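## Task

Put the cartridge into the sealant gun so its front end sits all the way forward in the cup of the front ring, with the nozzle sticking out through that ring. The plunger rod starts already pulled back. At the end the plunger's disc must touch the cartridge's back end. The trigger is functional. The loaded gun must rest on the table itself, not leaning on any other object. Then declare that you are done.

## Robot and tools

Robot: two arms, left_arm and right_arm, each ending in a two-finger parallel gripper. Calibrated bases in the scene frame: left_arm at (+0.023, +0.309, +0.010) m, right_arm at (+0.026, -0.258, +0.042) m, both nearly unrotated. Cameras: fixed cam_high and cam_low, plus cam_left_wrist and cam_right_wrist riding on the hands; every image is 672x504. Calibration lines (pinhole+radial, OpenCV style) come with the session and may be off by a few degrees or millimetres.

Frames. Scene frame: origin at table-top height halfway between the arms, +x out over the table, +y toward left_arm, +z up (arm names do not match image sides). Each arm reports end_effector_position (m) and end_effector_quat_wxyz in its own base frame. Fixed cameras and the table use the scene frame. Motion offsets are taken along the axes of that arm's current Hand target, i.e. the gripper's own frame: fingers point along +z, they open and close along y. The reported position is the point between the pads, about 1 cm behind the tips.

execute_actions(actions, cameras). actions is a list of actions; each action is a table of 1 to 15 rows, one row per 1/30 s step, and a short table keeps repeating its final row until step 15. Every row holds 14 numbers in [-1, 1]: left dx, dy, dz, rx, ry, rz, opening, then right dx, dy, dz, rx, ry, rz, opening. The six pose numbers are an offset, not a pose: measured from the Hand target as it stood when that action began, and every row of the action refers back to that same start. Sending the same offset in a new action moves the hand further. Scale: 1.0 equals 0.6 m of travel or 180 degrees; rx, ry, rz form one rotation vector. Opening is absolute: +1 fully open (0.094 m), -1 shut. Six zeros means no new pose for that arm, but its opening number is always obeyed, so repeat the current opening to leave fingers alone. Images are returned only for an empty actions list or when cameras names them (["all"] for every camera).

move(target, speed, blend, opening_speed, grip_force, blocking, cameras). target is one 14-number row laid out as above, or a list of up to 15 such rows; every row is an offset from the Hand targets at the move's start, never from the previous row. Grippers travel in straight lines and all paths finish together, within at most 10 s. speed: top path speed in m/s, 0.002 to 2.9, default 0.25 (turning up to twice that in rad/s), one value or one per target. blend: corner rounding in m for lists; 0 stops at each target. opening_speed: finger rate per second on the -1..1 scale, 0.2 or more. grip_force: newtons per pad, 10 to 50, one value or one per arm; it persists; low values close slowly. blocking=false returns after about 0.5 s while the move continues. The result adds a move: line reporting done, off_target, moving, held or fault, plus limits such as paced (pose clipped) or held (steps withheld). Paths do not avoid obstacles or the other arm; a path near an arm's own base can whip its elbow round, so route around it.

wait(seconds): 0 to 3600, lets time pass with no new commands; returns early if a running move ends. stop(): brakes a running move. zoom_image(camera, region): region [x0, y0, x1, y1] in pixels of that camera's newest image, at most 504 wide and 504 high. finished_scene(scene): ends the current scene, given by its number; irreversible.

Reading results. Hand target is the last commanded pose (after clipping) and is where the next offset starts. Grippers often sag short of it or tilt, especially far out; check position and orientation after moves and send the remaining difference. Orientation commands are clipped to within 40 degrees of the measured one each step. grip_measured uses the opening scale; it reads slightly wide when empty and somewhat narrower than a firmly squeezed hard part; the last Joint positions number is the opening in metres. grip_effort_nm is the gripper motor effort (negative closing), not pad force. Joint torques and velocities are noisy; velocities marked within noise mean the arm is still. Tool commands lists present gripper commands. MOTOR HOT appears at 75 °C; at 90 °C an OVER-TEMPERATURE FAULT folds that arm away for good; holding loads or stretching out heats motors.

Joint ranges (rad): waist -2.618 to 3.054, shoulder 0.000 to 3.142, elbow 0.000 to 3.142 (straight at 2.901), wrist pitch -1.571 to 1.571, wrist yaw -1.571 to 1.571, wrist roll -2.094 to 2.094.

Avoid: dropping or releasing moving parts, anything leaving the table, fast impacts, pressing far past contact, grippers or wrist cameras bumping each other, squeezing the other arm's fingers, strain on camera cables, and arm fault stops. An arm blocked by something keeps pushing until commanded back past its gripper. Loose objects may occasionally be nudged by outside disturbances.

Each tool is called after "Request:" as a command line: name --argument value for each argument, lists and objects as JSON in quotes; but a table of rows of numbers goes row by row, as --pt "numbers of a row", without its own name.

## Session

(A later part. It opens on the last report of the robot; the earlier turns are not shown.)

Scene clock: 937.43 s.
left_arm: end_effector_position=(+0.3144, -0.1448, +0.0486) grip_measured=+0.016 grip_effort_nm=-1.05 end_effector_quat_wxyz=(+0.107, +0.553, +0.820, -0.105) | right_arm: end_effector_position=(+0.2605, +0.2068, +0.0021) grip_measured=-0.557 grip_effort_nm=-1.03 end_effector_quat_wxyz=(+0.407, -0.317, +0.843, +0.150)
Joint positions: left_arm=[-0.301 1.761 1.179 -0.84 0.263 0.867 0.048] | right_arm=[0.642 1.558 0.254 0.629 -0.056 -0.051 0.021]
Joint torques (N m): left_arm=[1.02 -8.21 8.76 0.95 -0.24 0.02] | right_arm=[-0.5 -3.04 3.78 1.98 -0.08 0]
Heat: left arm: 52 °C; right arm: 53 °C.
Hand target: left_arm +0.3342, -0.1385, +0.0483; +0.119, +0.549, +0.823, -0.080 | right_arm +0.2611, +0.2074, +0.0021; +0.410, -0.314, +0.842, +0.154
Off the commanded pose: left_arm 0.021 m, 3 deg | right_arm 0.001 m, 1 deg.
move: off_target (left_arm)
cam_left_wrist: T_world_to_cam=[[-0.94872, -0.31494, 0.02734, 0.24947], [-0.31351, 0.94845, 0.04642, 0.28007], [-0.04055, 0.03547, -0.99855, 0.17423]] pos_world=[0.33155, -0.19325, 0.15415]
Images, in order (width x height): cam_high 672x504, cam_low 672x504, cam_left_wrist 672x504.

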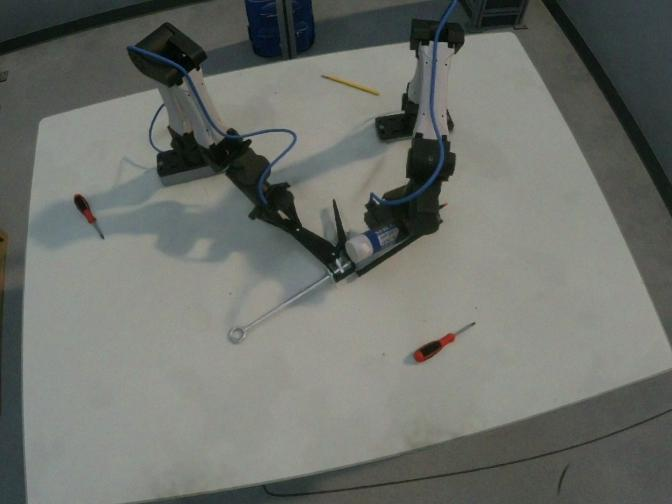

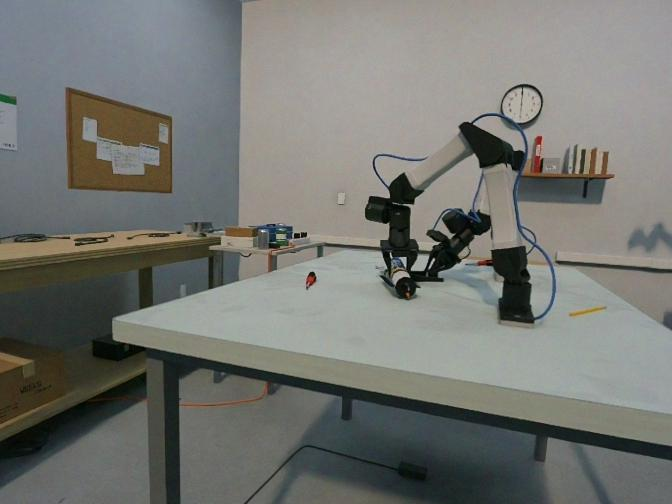

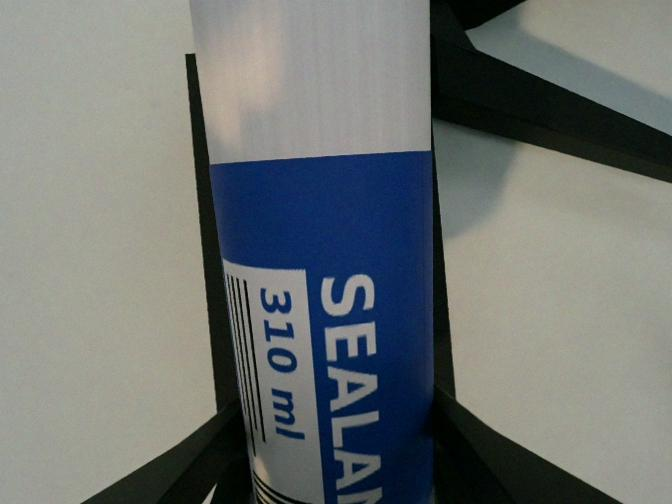

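Request:
move --target '[0.0039,0.001,0.015,-0.0025,0.028,-0.008,0.0,0,0,0,0,0,0,-0.65]' --cameras '["cam_low","cam_high","cam_left_wrist","cam_right_wrist"]' --speed 0.06

Request:
zoom_image --camera "cam_low" --region '[380, 255, 430, 305]'

Request:
zoom_image --camera "cam_high" --region '[310, 170, 460, 290]'

Request:
zoom_image --camera "cam_right_wrist" --region '[160, 0, 420, 140]'

Scene clock: 952.00 s.
left_arm: end_effector_position=(+0.3135, -0.1444, +0.0463) grip_measured=+0.016 grip_effort_nm=-1.05 end_effector_quat_wxyz=(+0.076, +0.552, +0.825, -0.092) | right_arm: end_effector_position=(+0.2607, +0.2068, +0.0024) grip_measured=-0.557 grip_effort_nm=-1.03 end_effector_quat_wxyz=(+0.407, -0.317, +0.843, +0.150)
Joint positions: left_arm=[-0.322 1.8 1.23 -0.901 0.218 0.845 0.048] | right_arm=[0.642 1.558 0.254 0.63 -0.055 -0.052 0.021]
Joint torques (N m): left_arm=[-0.39 -6.84 8.02 1.09 -0.47 -0.35] | right_arm=[-0.51 -3.04 3.81 1.97 -0.09 0.02]
Heat: left arm: 53 °C; right arm: 52 °C.
Hand target: left_arm +0.3348, -0.1385, +0.0389; +0.084, +0.541, +0.835, -0.054 | right_arm +0.2611, +0.2074, +0.0021; +0.410, -0.314, +0.842, +0.154
Off the commanded pose: left_arm 0.023 m, 5 deg | right_arm 0.001 m, 1 deg.
move: off_target (left_arm)
cam_left_wrist: T_world_to_cam=[[-0.94574, -0.32178, 0.04497, 0.24606], [-0.31542, 0.94249, 0.1105, 0.27628], [-0.07794, 0.09032, -0.99286, 0.19134]] pos_world=[0.33477, -0.1985, 0.14837]
cam_right_wrist: T_world_to_cam=[[0.63123, -0.77517, -0.02572, -0.00726], [-0.67343, -0.53133, -0.51399, 0.33455], [0.38476, 0.34177, -0.85741, -0.06237]] pos_world=[0.25388, 0.19344, 0.11829]

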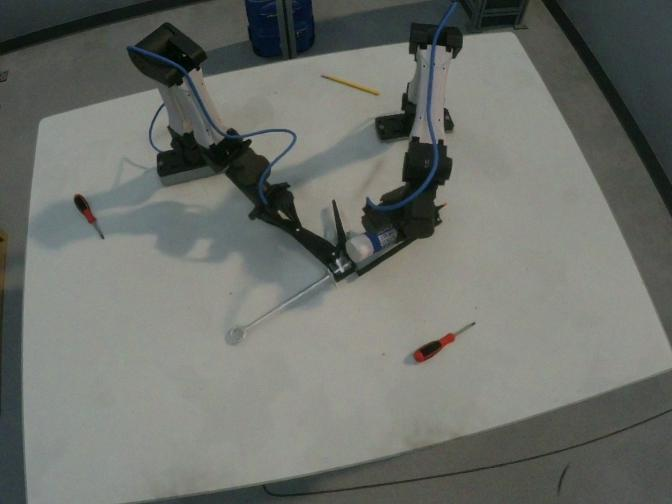

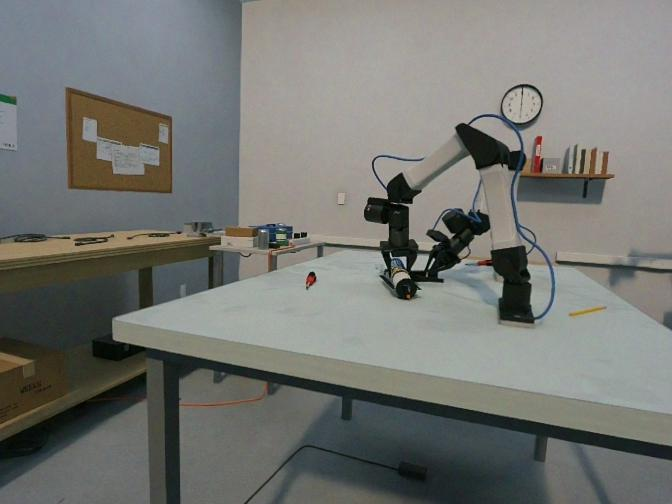

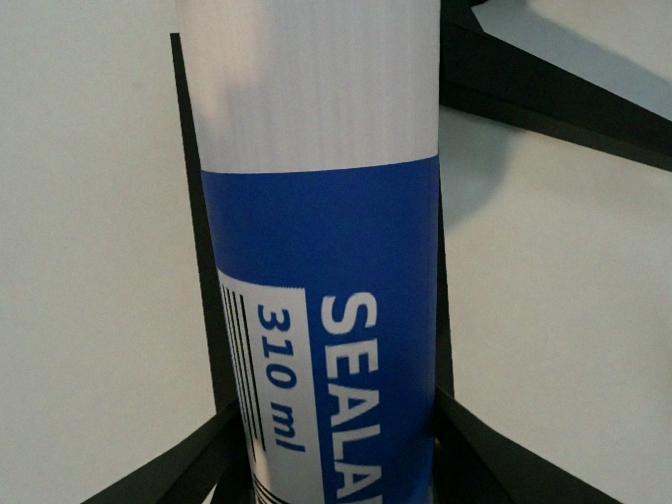

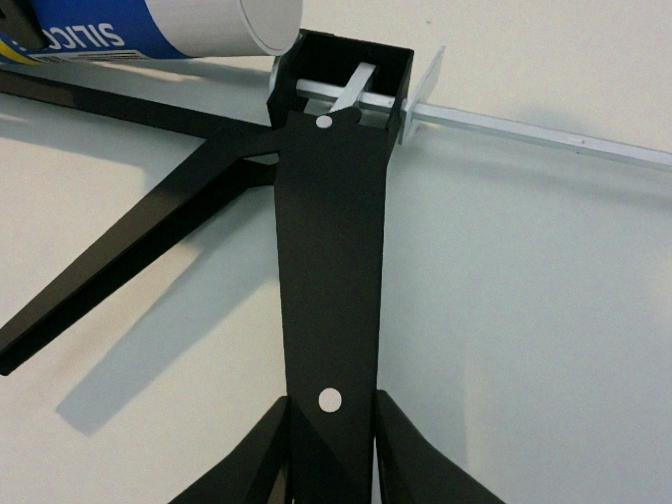

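Scaled by 10.080.

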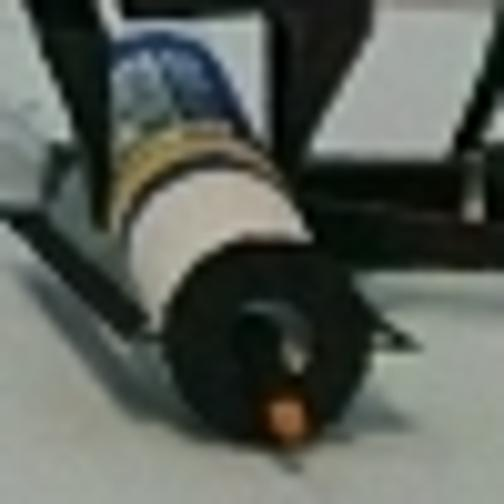

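Scaled by 3.360.

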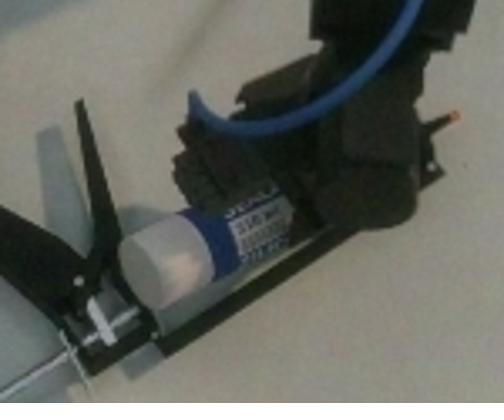

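Scaled by 1.938.

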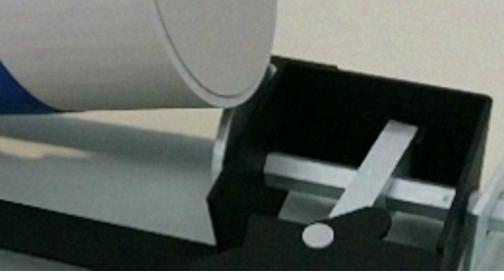

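Request:
move --target '[0,-0.03,-0.0065,0,0.017,0,0.0,0,0,0,0,0,0,-0.65]' --cameras '["cam_low","cam_high","cam_left_wrist","cam_right_wrist"]' --speed 0.06

Request:
zoom_image --camera "cam_low" --region '[380, 255, 430, 305]'

Request:
zoom_image --camera "cam_right_wrist" --region '[160, 0, 420, 140]'

Scene clock: 986.87 s.
left_arm: end_effector_position=(+0.3106, -0.1460, +0.0451) grip_measured=+0.016 grip_effort_nm=-1.05 end_effector_quat_wxyz=(+0.060, +0.551, +0.830, -0.056) | right_arm: end_effector_position=(+0.2611, +0.2063, +0.0024) grip_measured=-0.557 grip_effort_nm=-1.03 end_effector_quat_wxyz=(+0.408, -0.319, +0.842, +0.147)
Joint positions: left_arm=[-0.371 1.8 1.236 -0.913 0.136 0.795 0.048] | right_arm=[0.642 1.558 0.254 0.63 -0.052 -0.058 0.021]
Joint torques (N m): left_arm=[-0.98 -9.21 6.99 0.7 -0.18 -0.32] | right_arm=[-0.51 -3.04 3.79 1.96 -0.12 0.07]
Heat: left arm: 53 °C; right arm: 51 °C.
Hand target: left_arm +0.3181, -0.1452, +0.0428; +0.062, +0.542, +0.837, -0.040 | right_arm +0.2611, +0.2074, +0.0021; +0.410, -0.314, +0.842, +0.154
Off the commanded pose: left_arm 0.008 m, 2 deg | right_arm 0.001 m, 1 deg.
move: done
cam_left_wrist: T_world_to_cam=[[-0.94328, -0.33191, 0.00775, 0.24234], [-0.32524, 0.92851, 0.17914, 0.27494], [-0.06665, 0.16645, -0.98379, 0.19722]] pos_world=[0.33116, -0.20768, 0.14289]
cam_right_wrist: T_world_to_cam=[[0.63223, -0.77456, -0.01879, -0.00823], [-0.67041, -0.53474, -0.51439, 0.33459], [0.38838, 0.33781, -0.85735, -0.06247]] pos_world=[0.25378, 0.19365, 0.1184]

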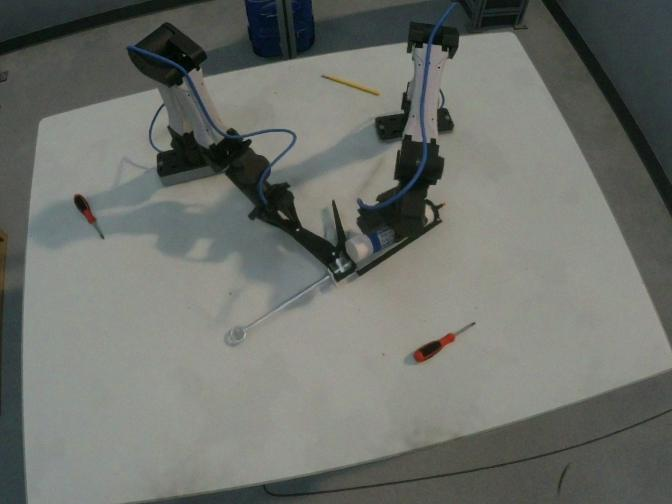

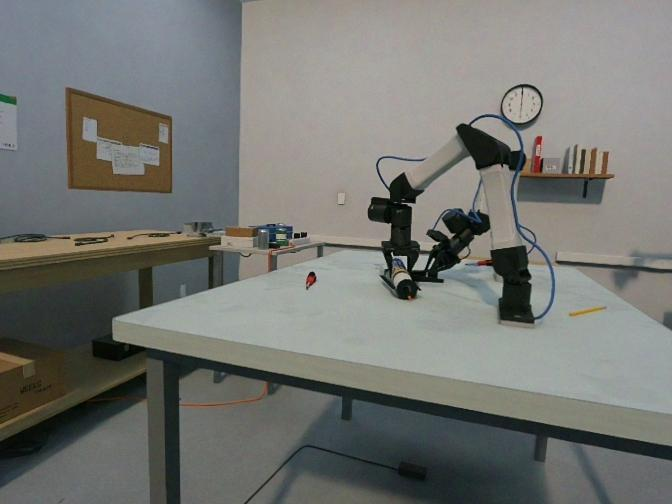

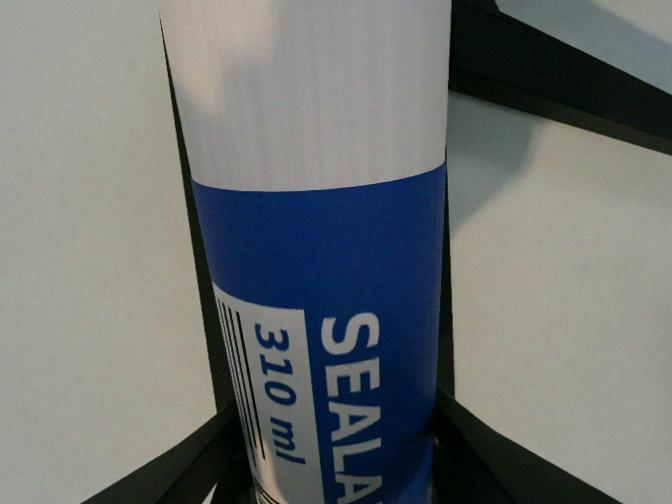

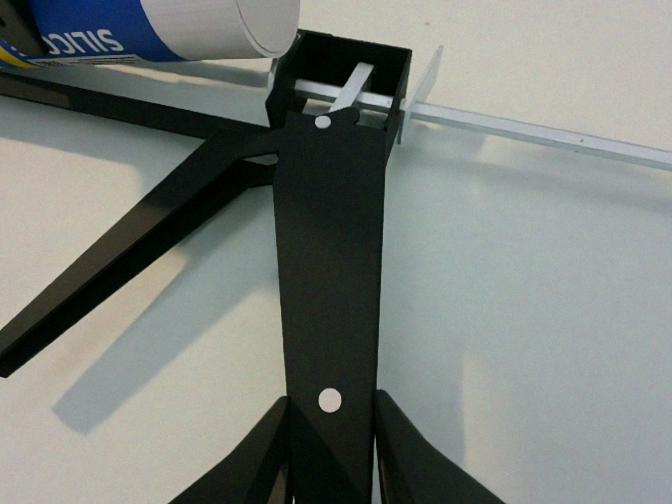

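Scaled by 10.080.

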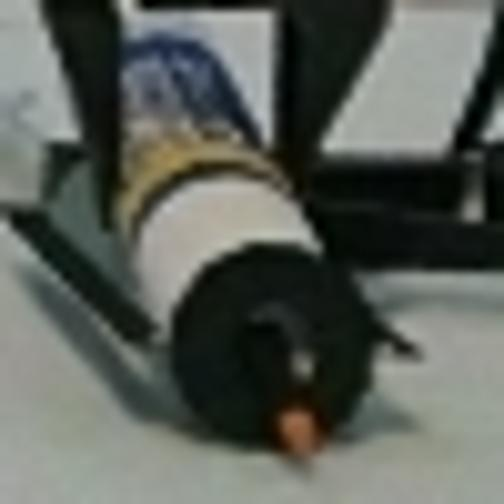

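Scaled by 1.938.

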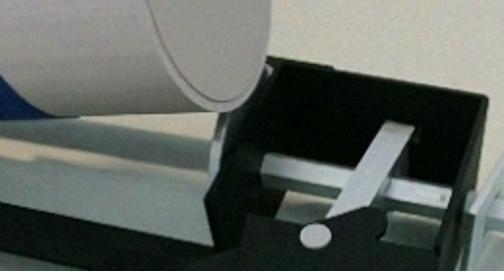

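Request:
move --target '[0.01,0,-0.0015,0,0.022,0,0.0,0,0,0,0,0,0,-0.65]' --cameras '["cam_low","cam_high","cam_left_wrist","cam_right_wrist"]' --speed 0.06

Request:
zoom_image --camera "cam_low" --region '[380, 255, 430, 305]'

Request:
zoom_image --camera "cam_right_wrist" --region '[160, 0, 420, 140]'

Request:
zoom_image --camera "cam_high" --region '[310, 170, 460, 290]'

Scene clock: 1015.33 s.
left_arm: end_effector_position=(+0.3113, -0.1453, +0.0471) grip_measured=+0.016 grip_effort_nm=-1.05 end_effector_quat_wxyz=(+0.048, +0.552, +0.831, -0.040) | right_arm: end_effector_position=(+0.2611, +0.2063, +0.0024) grip_measured=-0.557 grip_effort_nm=-1.03 end_effector_quat_wxyz=(+0.408, -0.319, +0.842, +0.147)
Joint positions: left_arm=[-0.387 1.813 1.266 -0.945 0.097 0.781 0.048] | right_arm=[0.642 1.558 0.254 0.63 -0.052 -0.058 0.021]
Joint torques (N m): left_arm=[-0.5 -7.73 7.84 0.36 -0.32 -0.28] | right_arm=[-0.53 -3.07 3.79 1.96 -0.13 0.07]
Heat: left arm: 55 °C; right arm: 50 °C.
Hand target: left_arm +0.3156, -0.1396, +0.0428; +0.033, +0.543, +0.839, -0.021 | right_arm +0.2611, +0.2074, +0.0021; +0.410, -0.314, +0.842, +0.154
Off the commanded pose: left_arm 0.008 m, 3 deg | right_arm 0.001 m, 1 deg.
move: off_target (left_arm)
cam_left_wrist: T_world_to_cam=[[-0.9431, -0.3325, -0.00303, 0.24356], [-0.32511, 0.92016, 0.21817, 0.27103], [-0.06975, 0.20675, -0.97591, 0.20556]] pos_world=[0.33216, -0.21091, 0.14222]
cam_right_wrist: T_world_to_cam=[[0.63181, -0.7749, -0.01885, -0.00819], [-0.67074, -0.53437, -0.51435, 0.33461], [0.38849, 0.33761, -0.85737, -0.06246]] pos_world=[0.25388, 0.19355, 0.1184]

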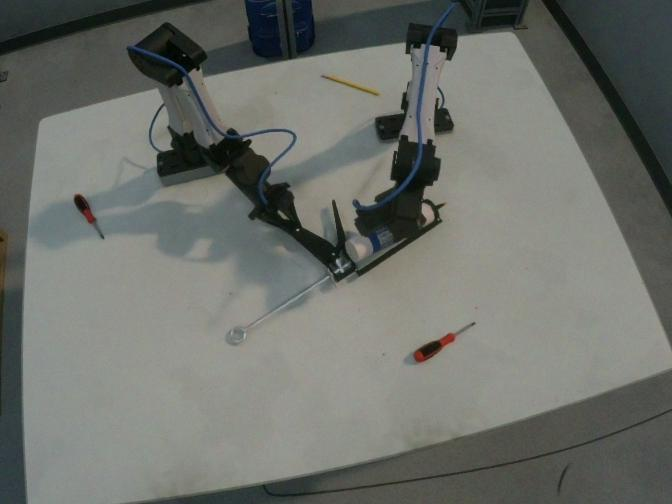

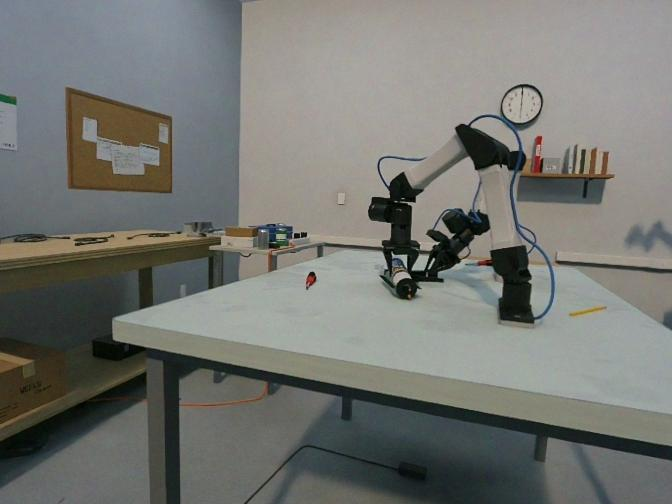

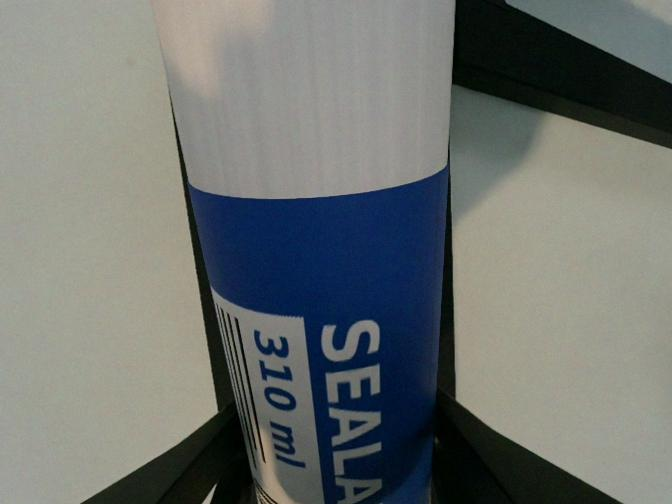

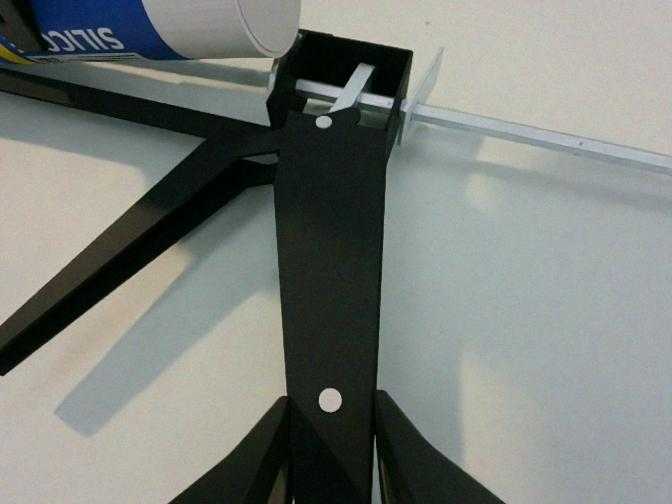

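Scaled by 10.080.

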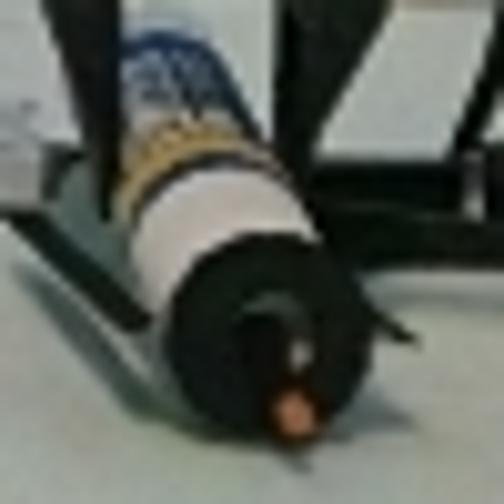

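Scaled by 1.938.

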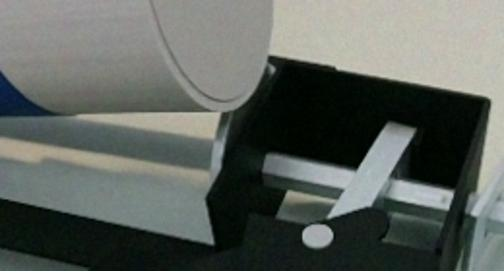

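Scaled by 3.360.

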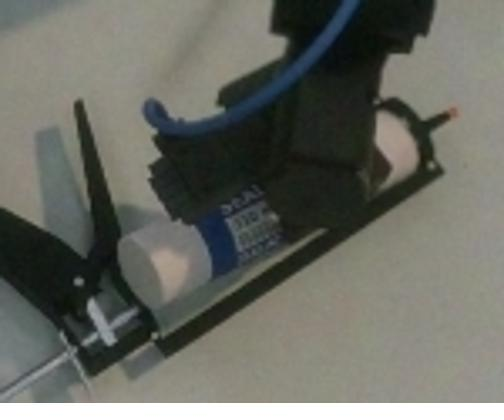

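Request:
zoom_image --camera "cam_high" --region '[405, 185, 455, 235]'

Scaled by 10.080.

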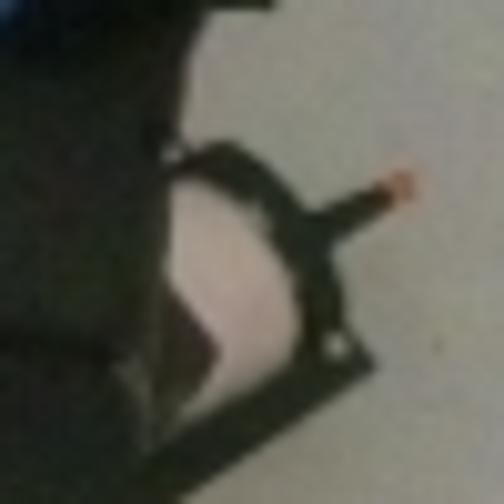

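Request:
move --target '[0,0,0,0,0,0,0.22,0,0,0,0,0,0,-0.65]' --cameras '["all"]' --opening_speed 0.25

Request:
zoom_image --camera "cam_low" --region '[380, 255, 430, 305]'

Request:
zoom_image --camera "cam_right_wrist" --region '[160, 0, 420, 140]'

Request:
zoom_image --camera "cam_high" --region '[310, 170, 460, 290]'

Scene clock: 1052.07 s.
left_arm: end_effector_position=(+0.3112, -0.1391, +0.0432) grip_measured=+0.218 grip_effort_nm=0.07 end_effector_quat_wxyz=(+0.036, +0.547, +0.836, -0.024) | right_arm: end_effector_position=(+0.2611, +0.2063, +0.0024) grip_measured=-0.557 grip_effort_nm=-1.03 end_effector_quat_wxyz=(+0.408, -0.319, +0.842, +0.147)
Joint positions: left_arm=[-0.389 1.824 1.266 -0.953 0.061 0.768 0.057] | right_arm=[0.642 1.558 0.254 0.63 -0.052 -0.058 0.021]
Joint torques (N m): left_arm=[-0.75 -8.8 7.88 0.47 0.02 -0.09] | right_arm=[-0.5 -3.06 3.79 1.96 -0.12 0.06]
Heat: left arm: 52 °C; right arm: 50 °C.
Hand target: left_arm +0.3155, -0.1397, +0.0429; +0.033, +0.543, +0.839, -0.021 | right_arm +0.2611, +0.2074, +0.0021; +0.410, -0.314, +0.843, +0.154
Off the commanded pose: left_arm 0.004 m, 1 deg | right_arm 0.001 m, 1 deg.
move: done
cam_left_wrist: T_world_to_cam=[[-0.93858, -0.34484, -0.01269, 0.24285], [-0.33647, 0.90641, 0.25538, 0.26615], [-0.07656, 0.24396, -0.96676, 0.20732]] pos_world=[0.33336, -0.20807, 0.13554]
cam_right_wrist: T_world_to_cam=[[0.63181, -0.7749, -0.01885, -0.00819], [-0.67074, -0.53437, -0.51435, 0.33461], [0.38849, 0.33761, -0.85737, -0.06246]] pos_world=[0.25388, 0.19355, 0.1184]

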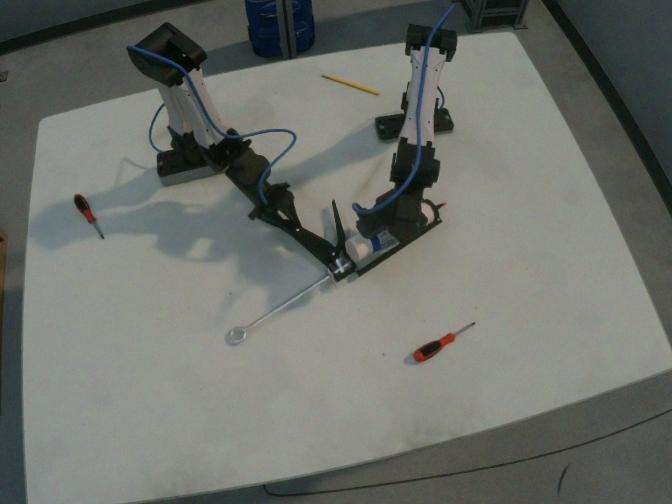

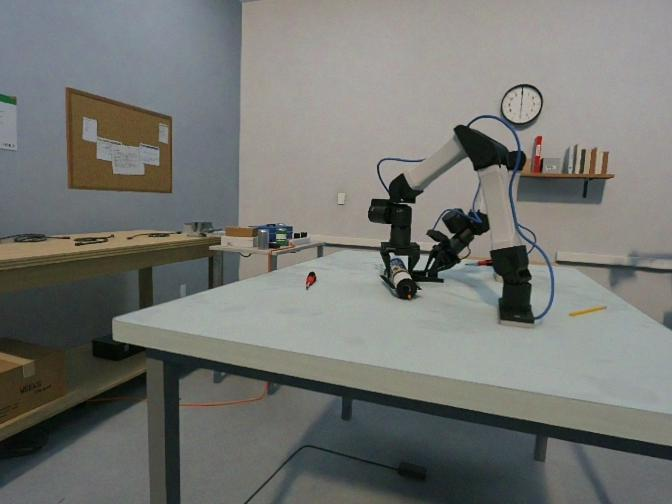

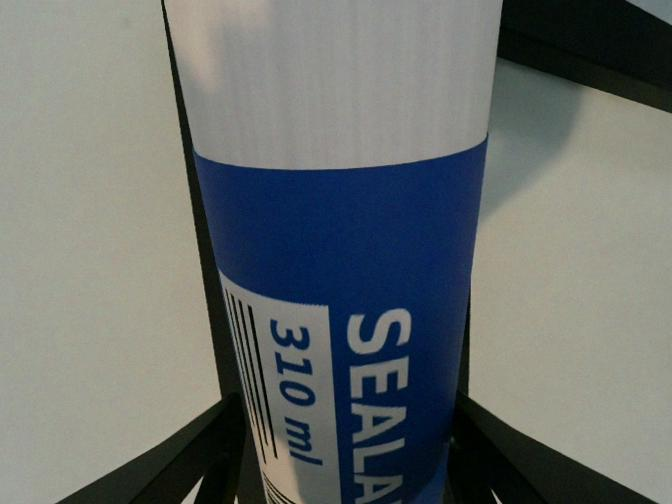

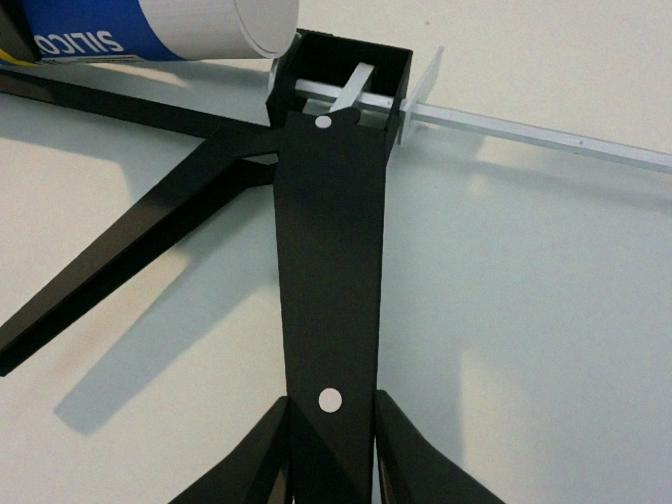

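Scaled by 10.080.

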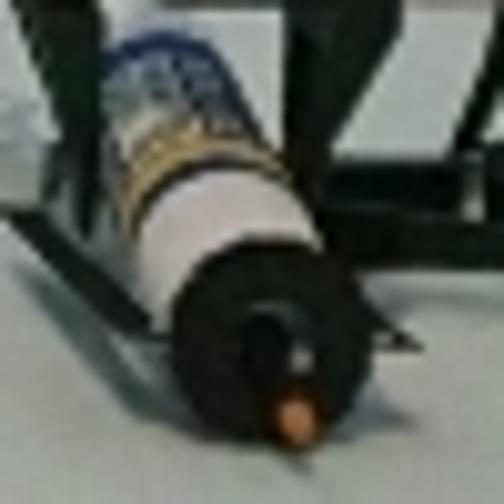

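Scaled by 1.938.

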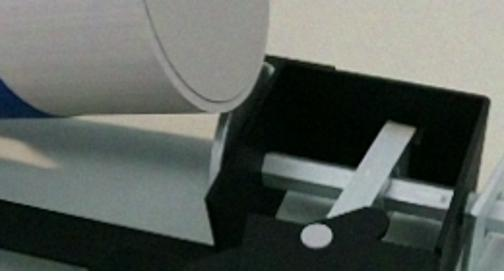

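Scaled by 3.360.

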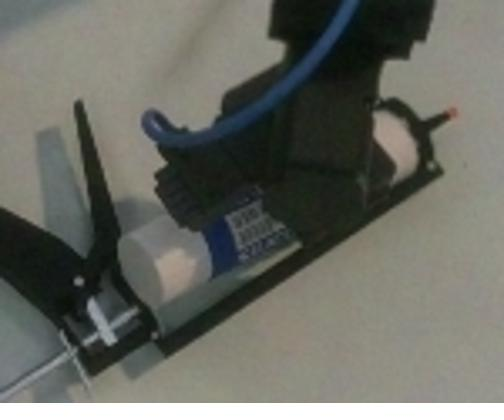

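Request:
move --target '[0,0,-0.13,0,0,0,0.4,0,0,0,0,0,0,-0.65]' --cameras '["all"]'

Request:
zoom_image --camera "cam_low" --region '[380, 255, 430, 305]'

Request:
zoom_image --camera "cam_right_wrist" --region '[160, 0, 420, 140]'

Request:
zoom_image --camera "cam_high" --region '[310, 170, 460, 290]'

Scene clock: 1063.87 s.
left_arm: end_effector_position=(+0.3084, -0.1356, +0.1128) grip_measured=+0.398 grip_effort_nm=0.07 end_effector_quat_wxyz=(+0.026, +0.545, +0.838, -0.025) | right_arm: end_effector_position=(+0.2610, +0.2062, +0.0019) grip_measured=-0.557 grip_effort_nm=-1.03 end_effector_quat_wxyz=(+0.408, -0.319, +0.843, +0.147)
Joint positions: left_arm=[-0.384 1.779 1.493 -1.244 0.059 0.768 0.066] | right_arm=[0.642 1.56 0.254 0.631 -0.052 -0.058 0.021]
Joint torques (N m): left_arm=[-0.05 -10.8 8.58 0.34 0.02 0.05] | right_arm=[-0.5 -3.23 3.78 1.95 -0.13 0.07]
Heat: left arm: 53 °C; right arm: 50 °C.
Hand target: left_arm +0.3131, -0.1342, +0.1206; +0.033, +0.543, +0.839, -0.021 | right_arm +0.2612, +0.2074, +0.0022; +0.410, -0.314, +0.842, +0.154
Off the commanded pose: left_arm 0.009 m, 1 deg | right_arm 0.001 m, 1 deg.
move: done
cam_left_wrist: T_world_to_cam=[[-0.93666, -0.35025, 0.00018, 0.23947], [-0.33722, 0.90195, 0.26977, 0.24222], [-0.09465, 0.25262, -0.96293, 0.27985]] pos_world=[0.33247, -0.20529, 0.20409]
cam_right_wrist: T_world_to_cam=[[0.63179, -0.77491, -0.01886, -0.00819], [-0.67134, -0.53487, -0.51305, 0.33445], [0.38748, 0.33681, -0.85815, -0.06239]] pos_world=[0.25388, 0.19355, 0.1179]

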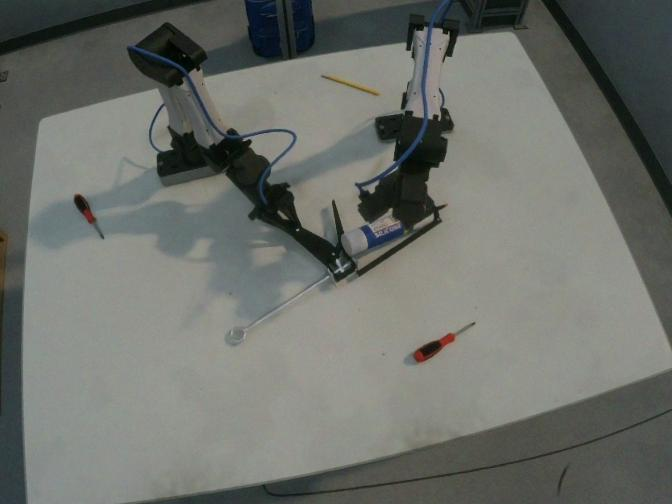

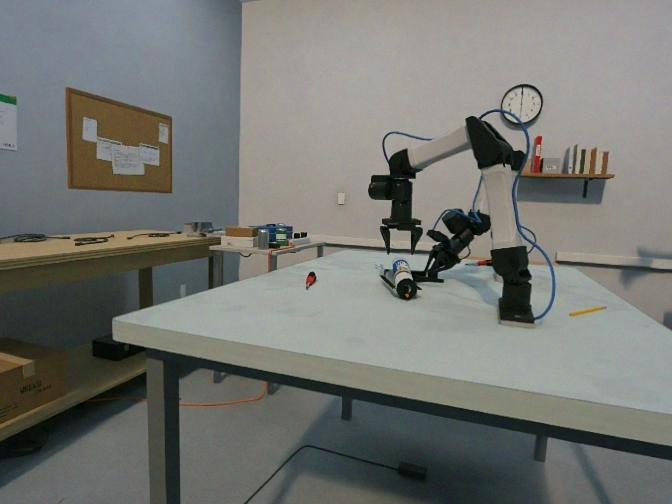

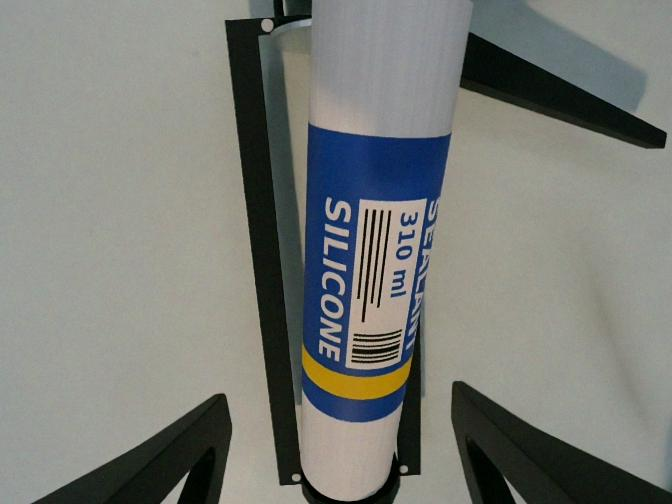

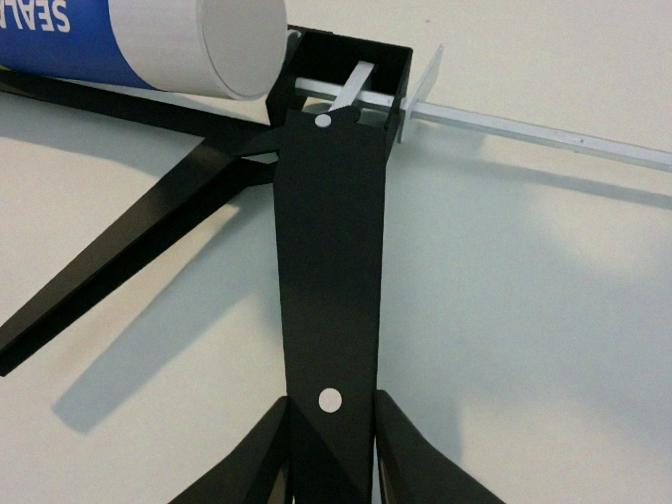

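Scaled by 10.080.

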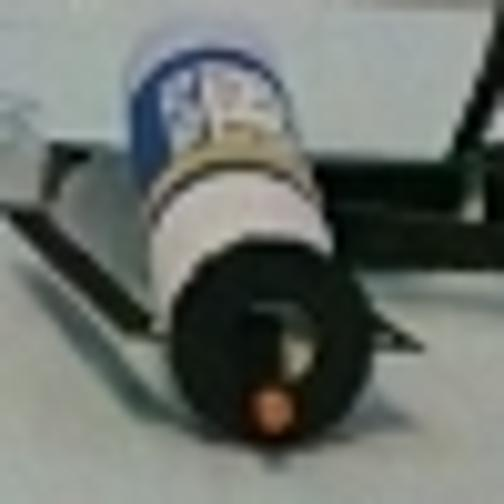

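Scaled by 1.938.

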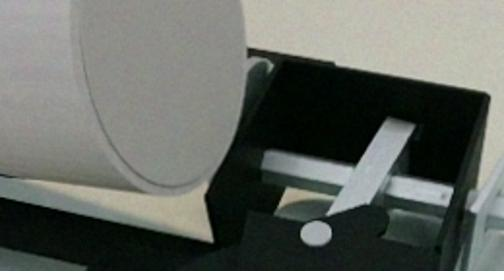

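Scaled by 3.360.

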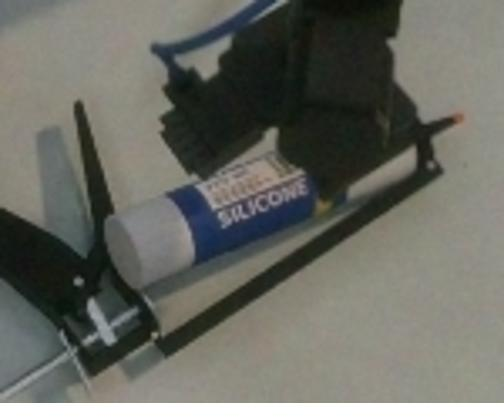

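Request:
move --target '[-0.095,-0.040,0.025,0,0,0.028,0.8,0,0,0,0,0,0,-0.65]' --cameras '["cam_left_wrist","cam_high"]' --speed 0.15

Scene clock: 1106.40 s.
left_arm: end_effector_position=(+0.3068, -0.1930, +0.1086) grip_measured=+0.798 grip_effort_nm=0.07 end_effector_quat_wxyz=(+0.026, +0.583, +0.811, -0.023) | right_arm: end_effector_position=(+0.2610, +0.2062, +0.0019) grip_measured=-0.557 grip_effort_nm=-1.03 end_effector_quat_wxyz=(+0.408, -0.319, +0.843, +0.147)
Joint positions: left_arm=[-0.537 1.872 1.595 -1.245 0.051 0.708 0.084] | right_arm=[0.642 1.56 0.254 0.631 -0.052 -0.058 0.021]
Joint torques (N m): left_arm=[-0.36 -9.63 8.77 0.54 0.02 -0.14] | right_arm=[-0.51 -3.25 3.81 1.96 -0.12 0.07]
Heat: left arm: 56 °C; right arm: 50 °C.
Hand target: left_arm +0.3148, -0.1968, +0.1100; +0.034, +0.580, +0.814, -0.019 | right_arm +0.2612, +0.2074, +0.0022; +0.410, -0.314, +0.842, +0.154
Off the commanded pose: left_arm 0.009 m, 1 deg | right_arm 0.001 m, 1 deg.
move: done
cam_left_wrist: T_world_to_cam=[[-0.96528, -0.26114, -0.00612, 0.24459], [-0.25298, 0.92874, 0.27101, 0.27388], [-0.06509, 0.26315, -0.96256, 0.28311]] pos_world=[0.32381, -0.26499, 0.19978]
Images, in order (width x height): cam_high 672x504, cam_left_wrist 672x504.

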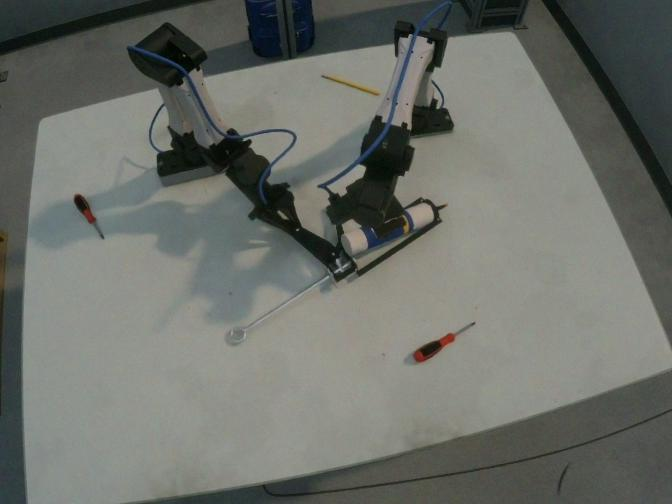

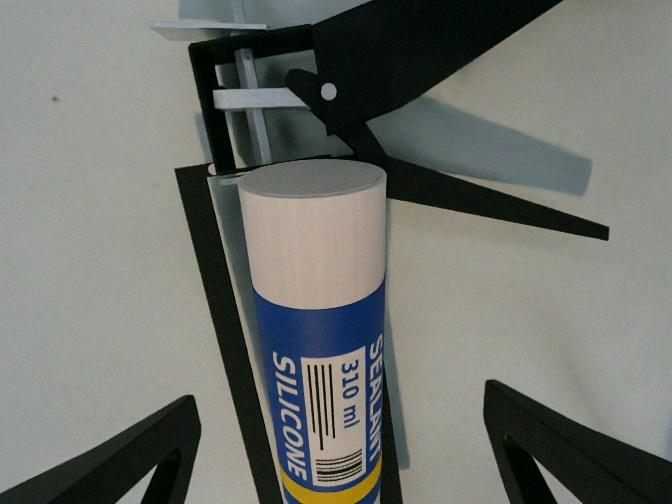

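Request:
zoom_image --camera "cam_left_wrist" --region '[150, 80, 450, 305]'

Scaled by 1.680.

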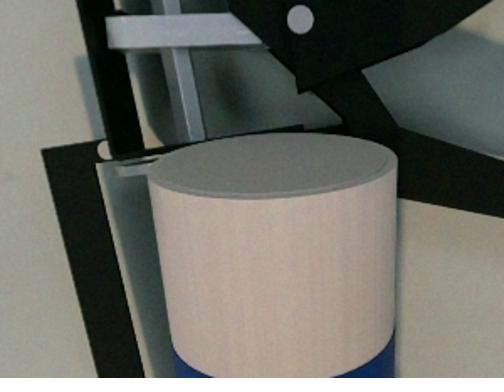

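Request:
move --target '[0.005,0.006,0.0717,0,0,-0.019,0.8,0,0,0,0,0,0,-0.65]' --cameras '["cam_left_wrist","cam_low","cam_right_wrist"]' --speed 0.1

Scene clock: 1158.27 s.
left_arm: end_effector_position=(+0.3173, -0.1992, +0.0762) grip_measured=+0.798 grip_effort_nm=0.07 end_effector_quat_wxyz=(+0.040, +0.562, +0.826, -0.023) | right_arm: end_effector_position=(+0.2610, +0.2062, +0.0019) grip_measured=-0.557 grip_effort_nm=-1.03 end_effector_quat_wxyz=(+0.408, -0.319, +0.843, +0.147)
Joint positions: left_arm=[-0.537 1.904 1.506 -1.096 0.051 0.656 0.084] | right_arm=[0.642 1.56 0.254 0.631 -0.052 -0.058 0.021]
Joint torques (N m): left_arm=[0.08 -10.36 4.77 0.7 0.04 -0.12] | right_arm=[-0.51 -3.21 3.78 1.95 -0.13 0.07]
Heat: left arm: 59 °C; right arm: 50 °C.
Hand target: left_arm +0.3187, -0.1959, +0.0670; +0.033, +0.555, +0.831, -0.020 | right_arm +0.2612, +0.2074, +0.0022; +0.410, -0.314, +0.842, +0.154
Off the commanded pose: left_arm 0.010 m, 1 deg | right_arm 0.001 m, 1 deg.
move: done
cam_left_wrist: T_world_to_cam=[[-0.95006, -0.31133, -0.02155, 0.23924], [-0.30659, 0.91825, 0.25062, 0.30752], [-0.05824, 0.24471, -0.96784, 0.24884]] pos_world=[0.33607, -0.26879, 0.16892]
cam_right_wrist: T_world_to_cam=[[0.63179, -0.77491, -0.01886, -0.00819], [-0.67134, -0.53487, -0.51305, 0.33445], [0.38748, 0.33681, -0.85815, -0.06239]] pos_world=[0.25388, 0.19355, 0.1179]
Images, in order (width x height): cam_low 672x504, cam_left_wrist 672x504, cam_right_wrist 672x504.

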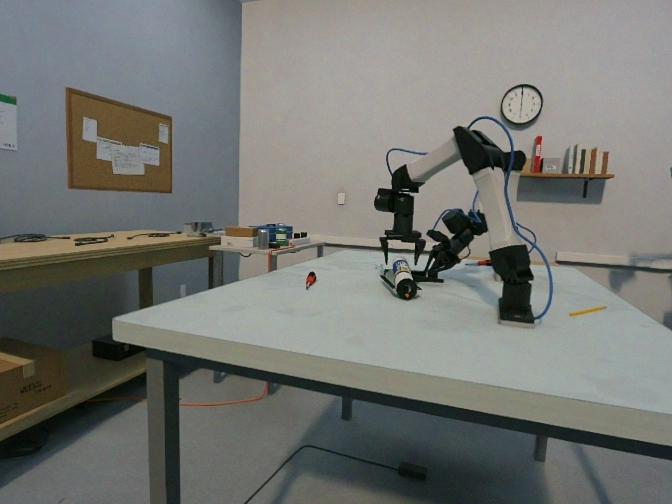

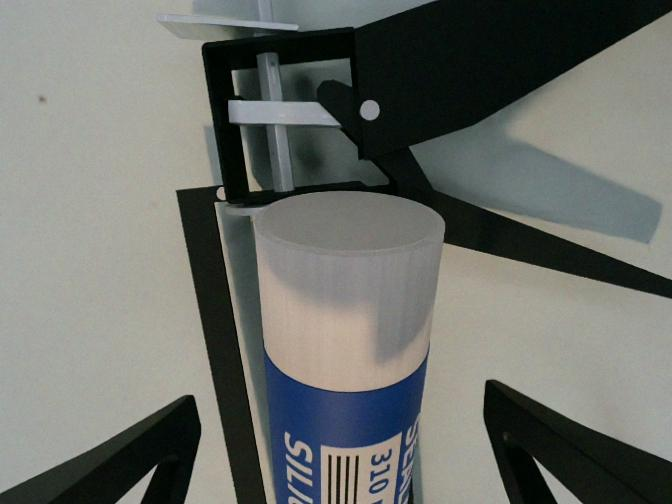

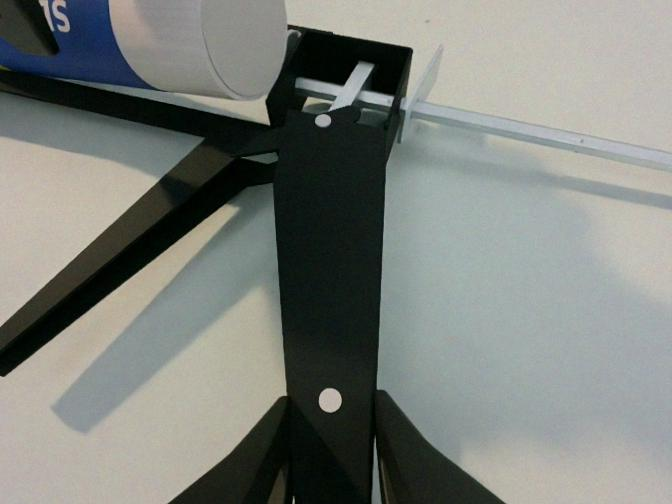

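Request:
move --pt "0 0.0 0.022 0 0 0 0.8 0 0 0 0 0 0 -0.65" --pt "0 0.0 0.022 0 0 0 0.03 0 0 0 0 0 0 -0.65" --cameras '["cam_left_wrist","cam_low","cam_right_wrist"]' --speed 0.1

Scene clock: 1163.30 s.
left_arm: end_effector_position=(+0.3173, -0.2002, +0.0637) grip_measured=+0.037 grip_effort_nm=-0.40 end_effector_quat_wxyz=(+0.039, +0.562, +0.826, -0.024) | right_arm: end_effector_position=(+0.2610, +0.2062, +0.0019) grip_measured=-0.557 grip_effort_nm=-1.03 end_effector_quat_wxyz=(+0.408, -0.319, +0.843, +0.147)
Joint positions: left_arm=[-0.538 1.916 1.472 -1.051 0.053 0.654 0.049] | right_arm=[0.642 1.56 0.254 0.631 -0.052 -0.058 0.021]
Joint torques (N m): left_arm=[0.1 -10.32 5.03 0.81 -0.08 -0.13] | right_arm=[-0.53 -3.21 3.78 1.95 -0.13 0.07]
Heat: left arm: 58 °C; right arm: 50 °C.
Hand target: left_arm +0.3191, -0.1969, +0.0537; +0.033, +0.555, +0.831, -0.020 | right_arm +0.2611, +0.2074, +0.0022; +0.410, -0.314, +0.842, +0.154
Off the commanded pose: left_arm 0.011 m, 1 deg | right_arm 0.001 m, 1 deg.
move: off_target (left_arm)
cam_left_wrist: T_world_to_cam=[[-0.94983, -0.31222, -0.01855, 0.23822], [-0.30678, 0.91843, 0.24975, 0.3117], [-0.06094, 0.24291, -0.96813, 0.23752]] pos_world=[0.33637, -0.26959, 0.15653]
cam_right_wrist: T_world_to_cam=[[0.63179, -0.77491, -0.01886, -0.00819], [-0.67134, -0.53487, -0.51305, 0.33445], [0.38748, 0.33681, -0.85815, -0.06239]] pos_world=[0.25388, 0.19355, 0.1179]
Images, in order (width x height): cam_low 672x504, cam_left_wrist 672x504, cam_right_wrist 672x504.

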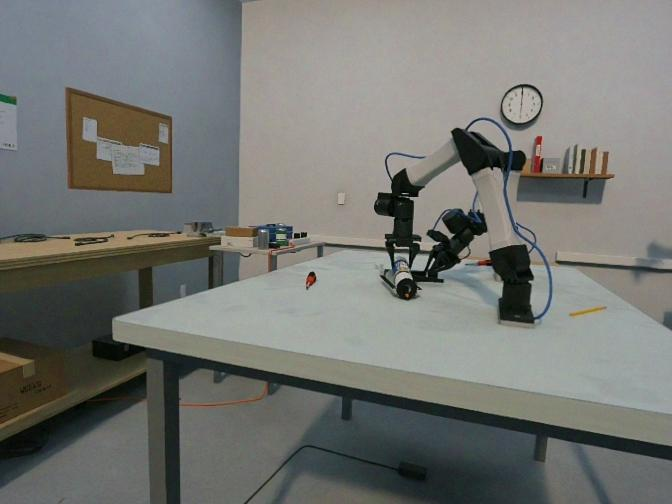

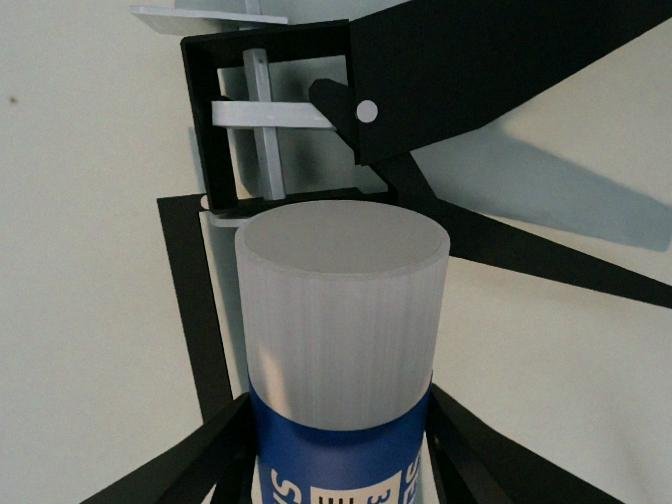

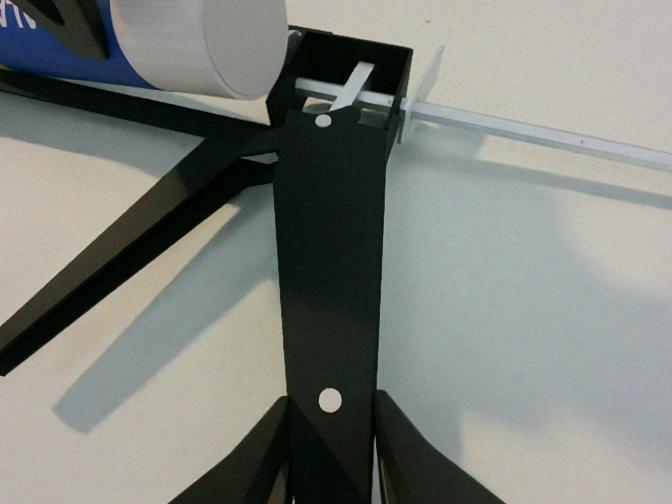

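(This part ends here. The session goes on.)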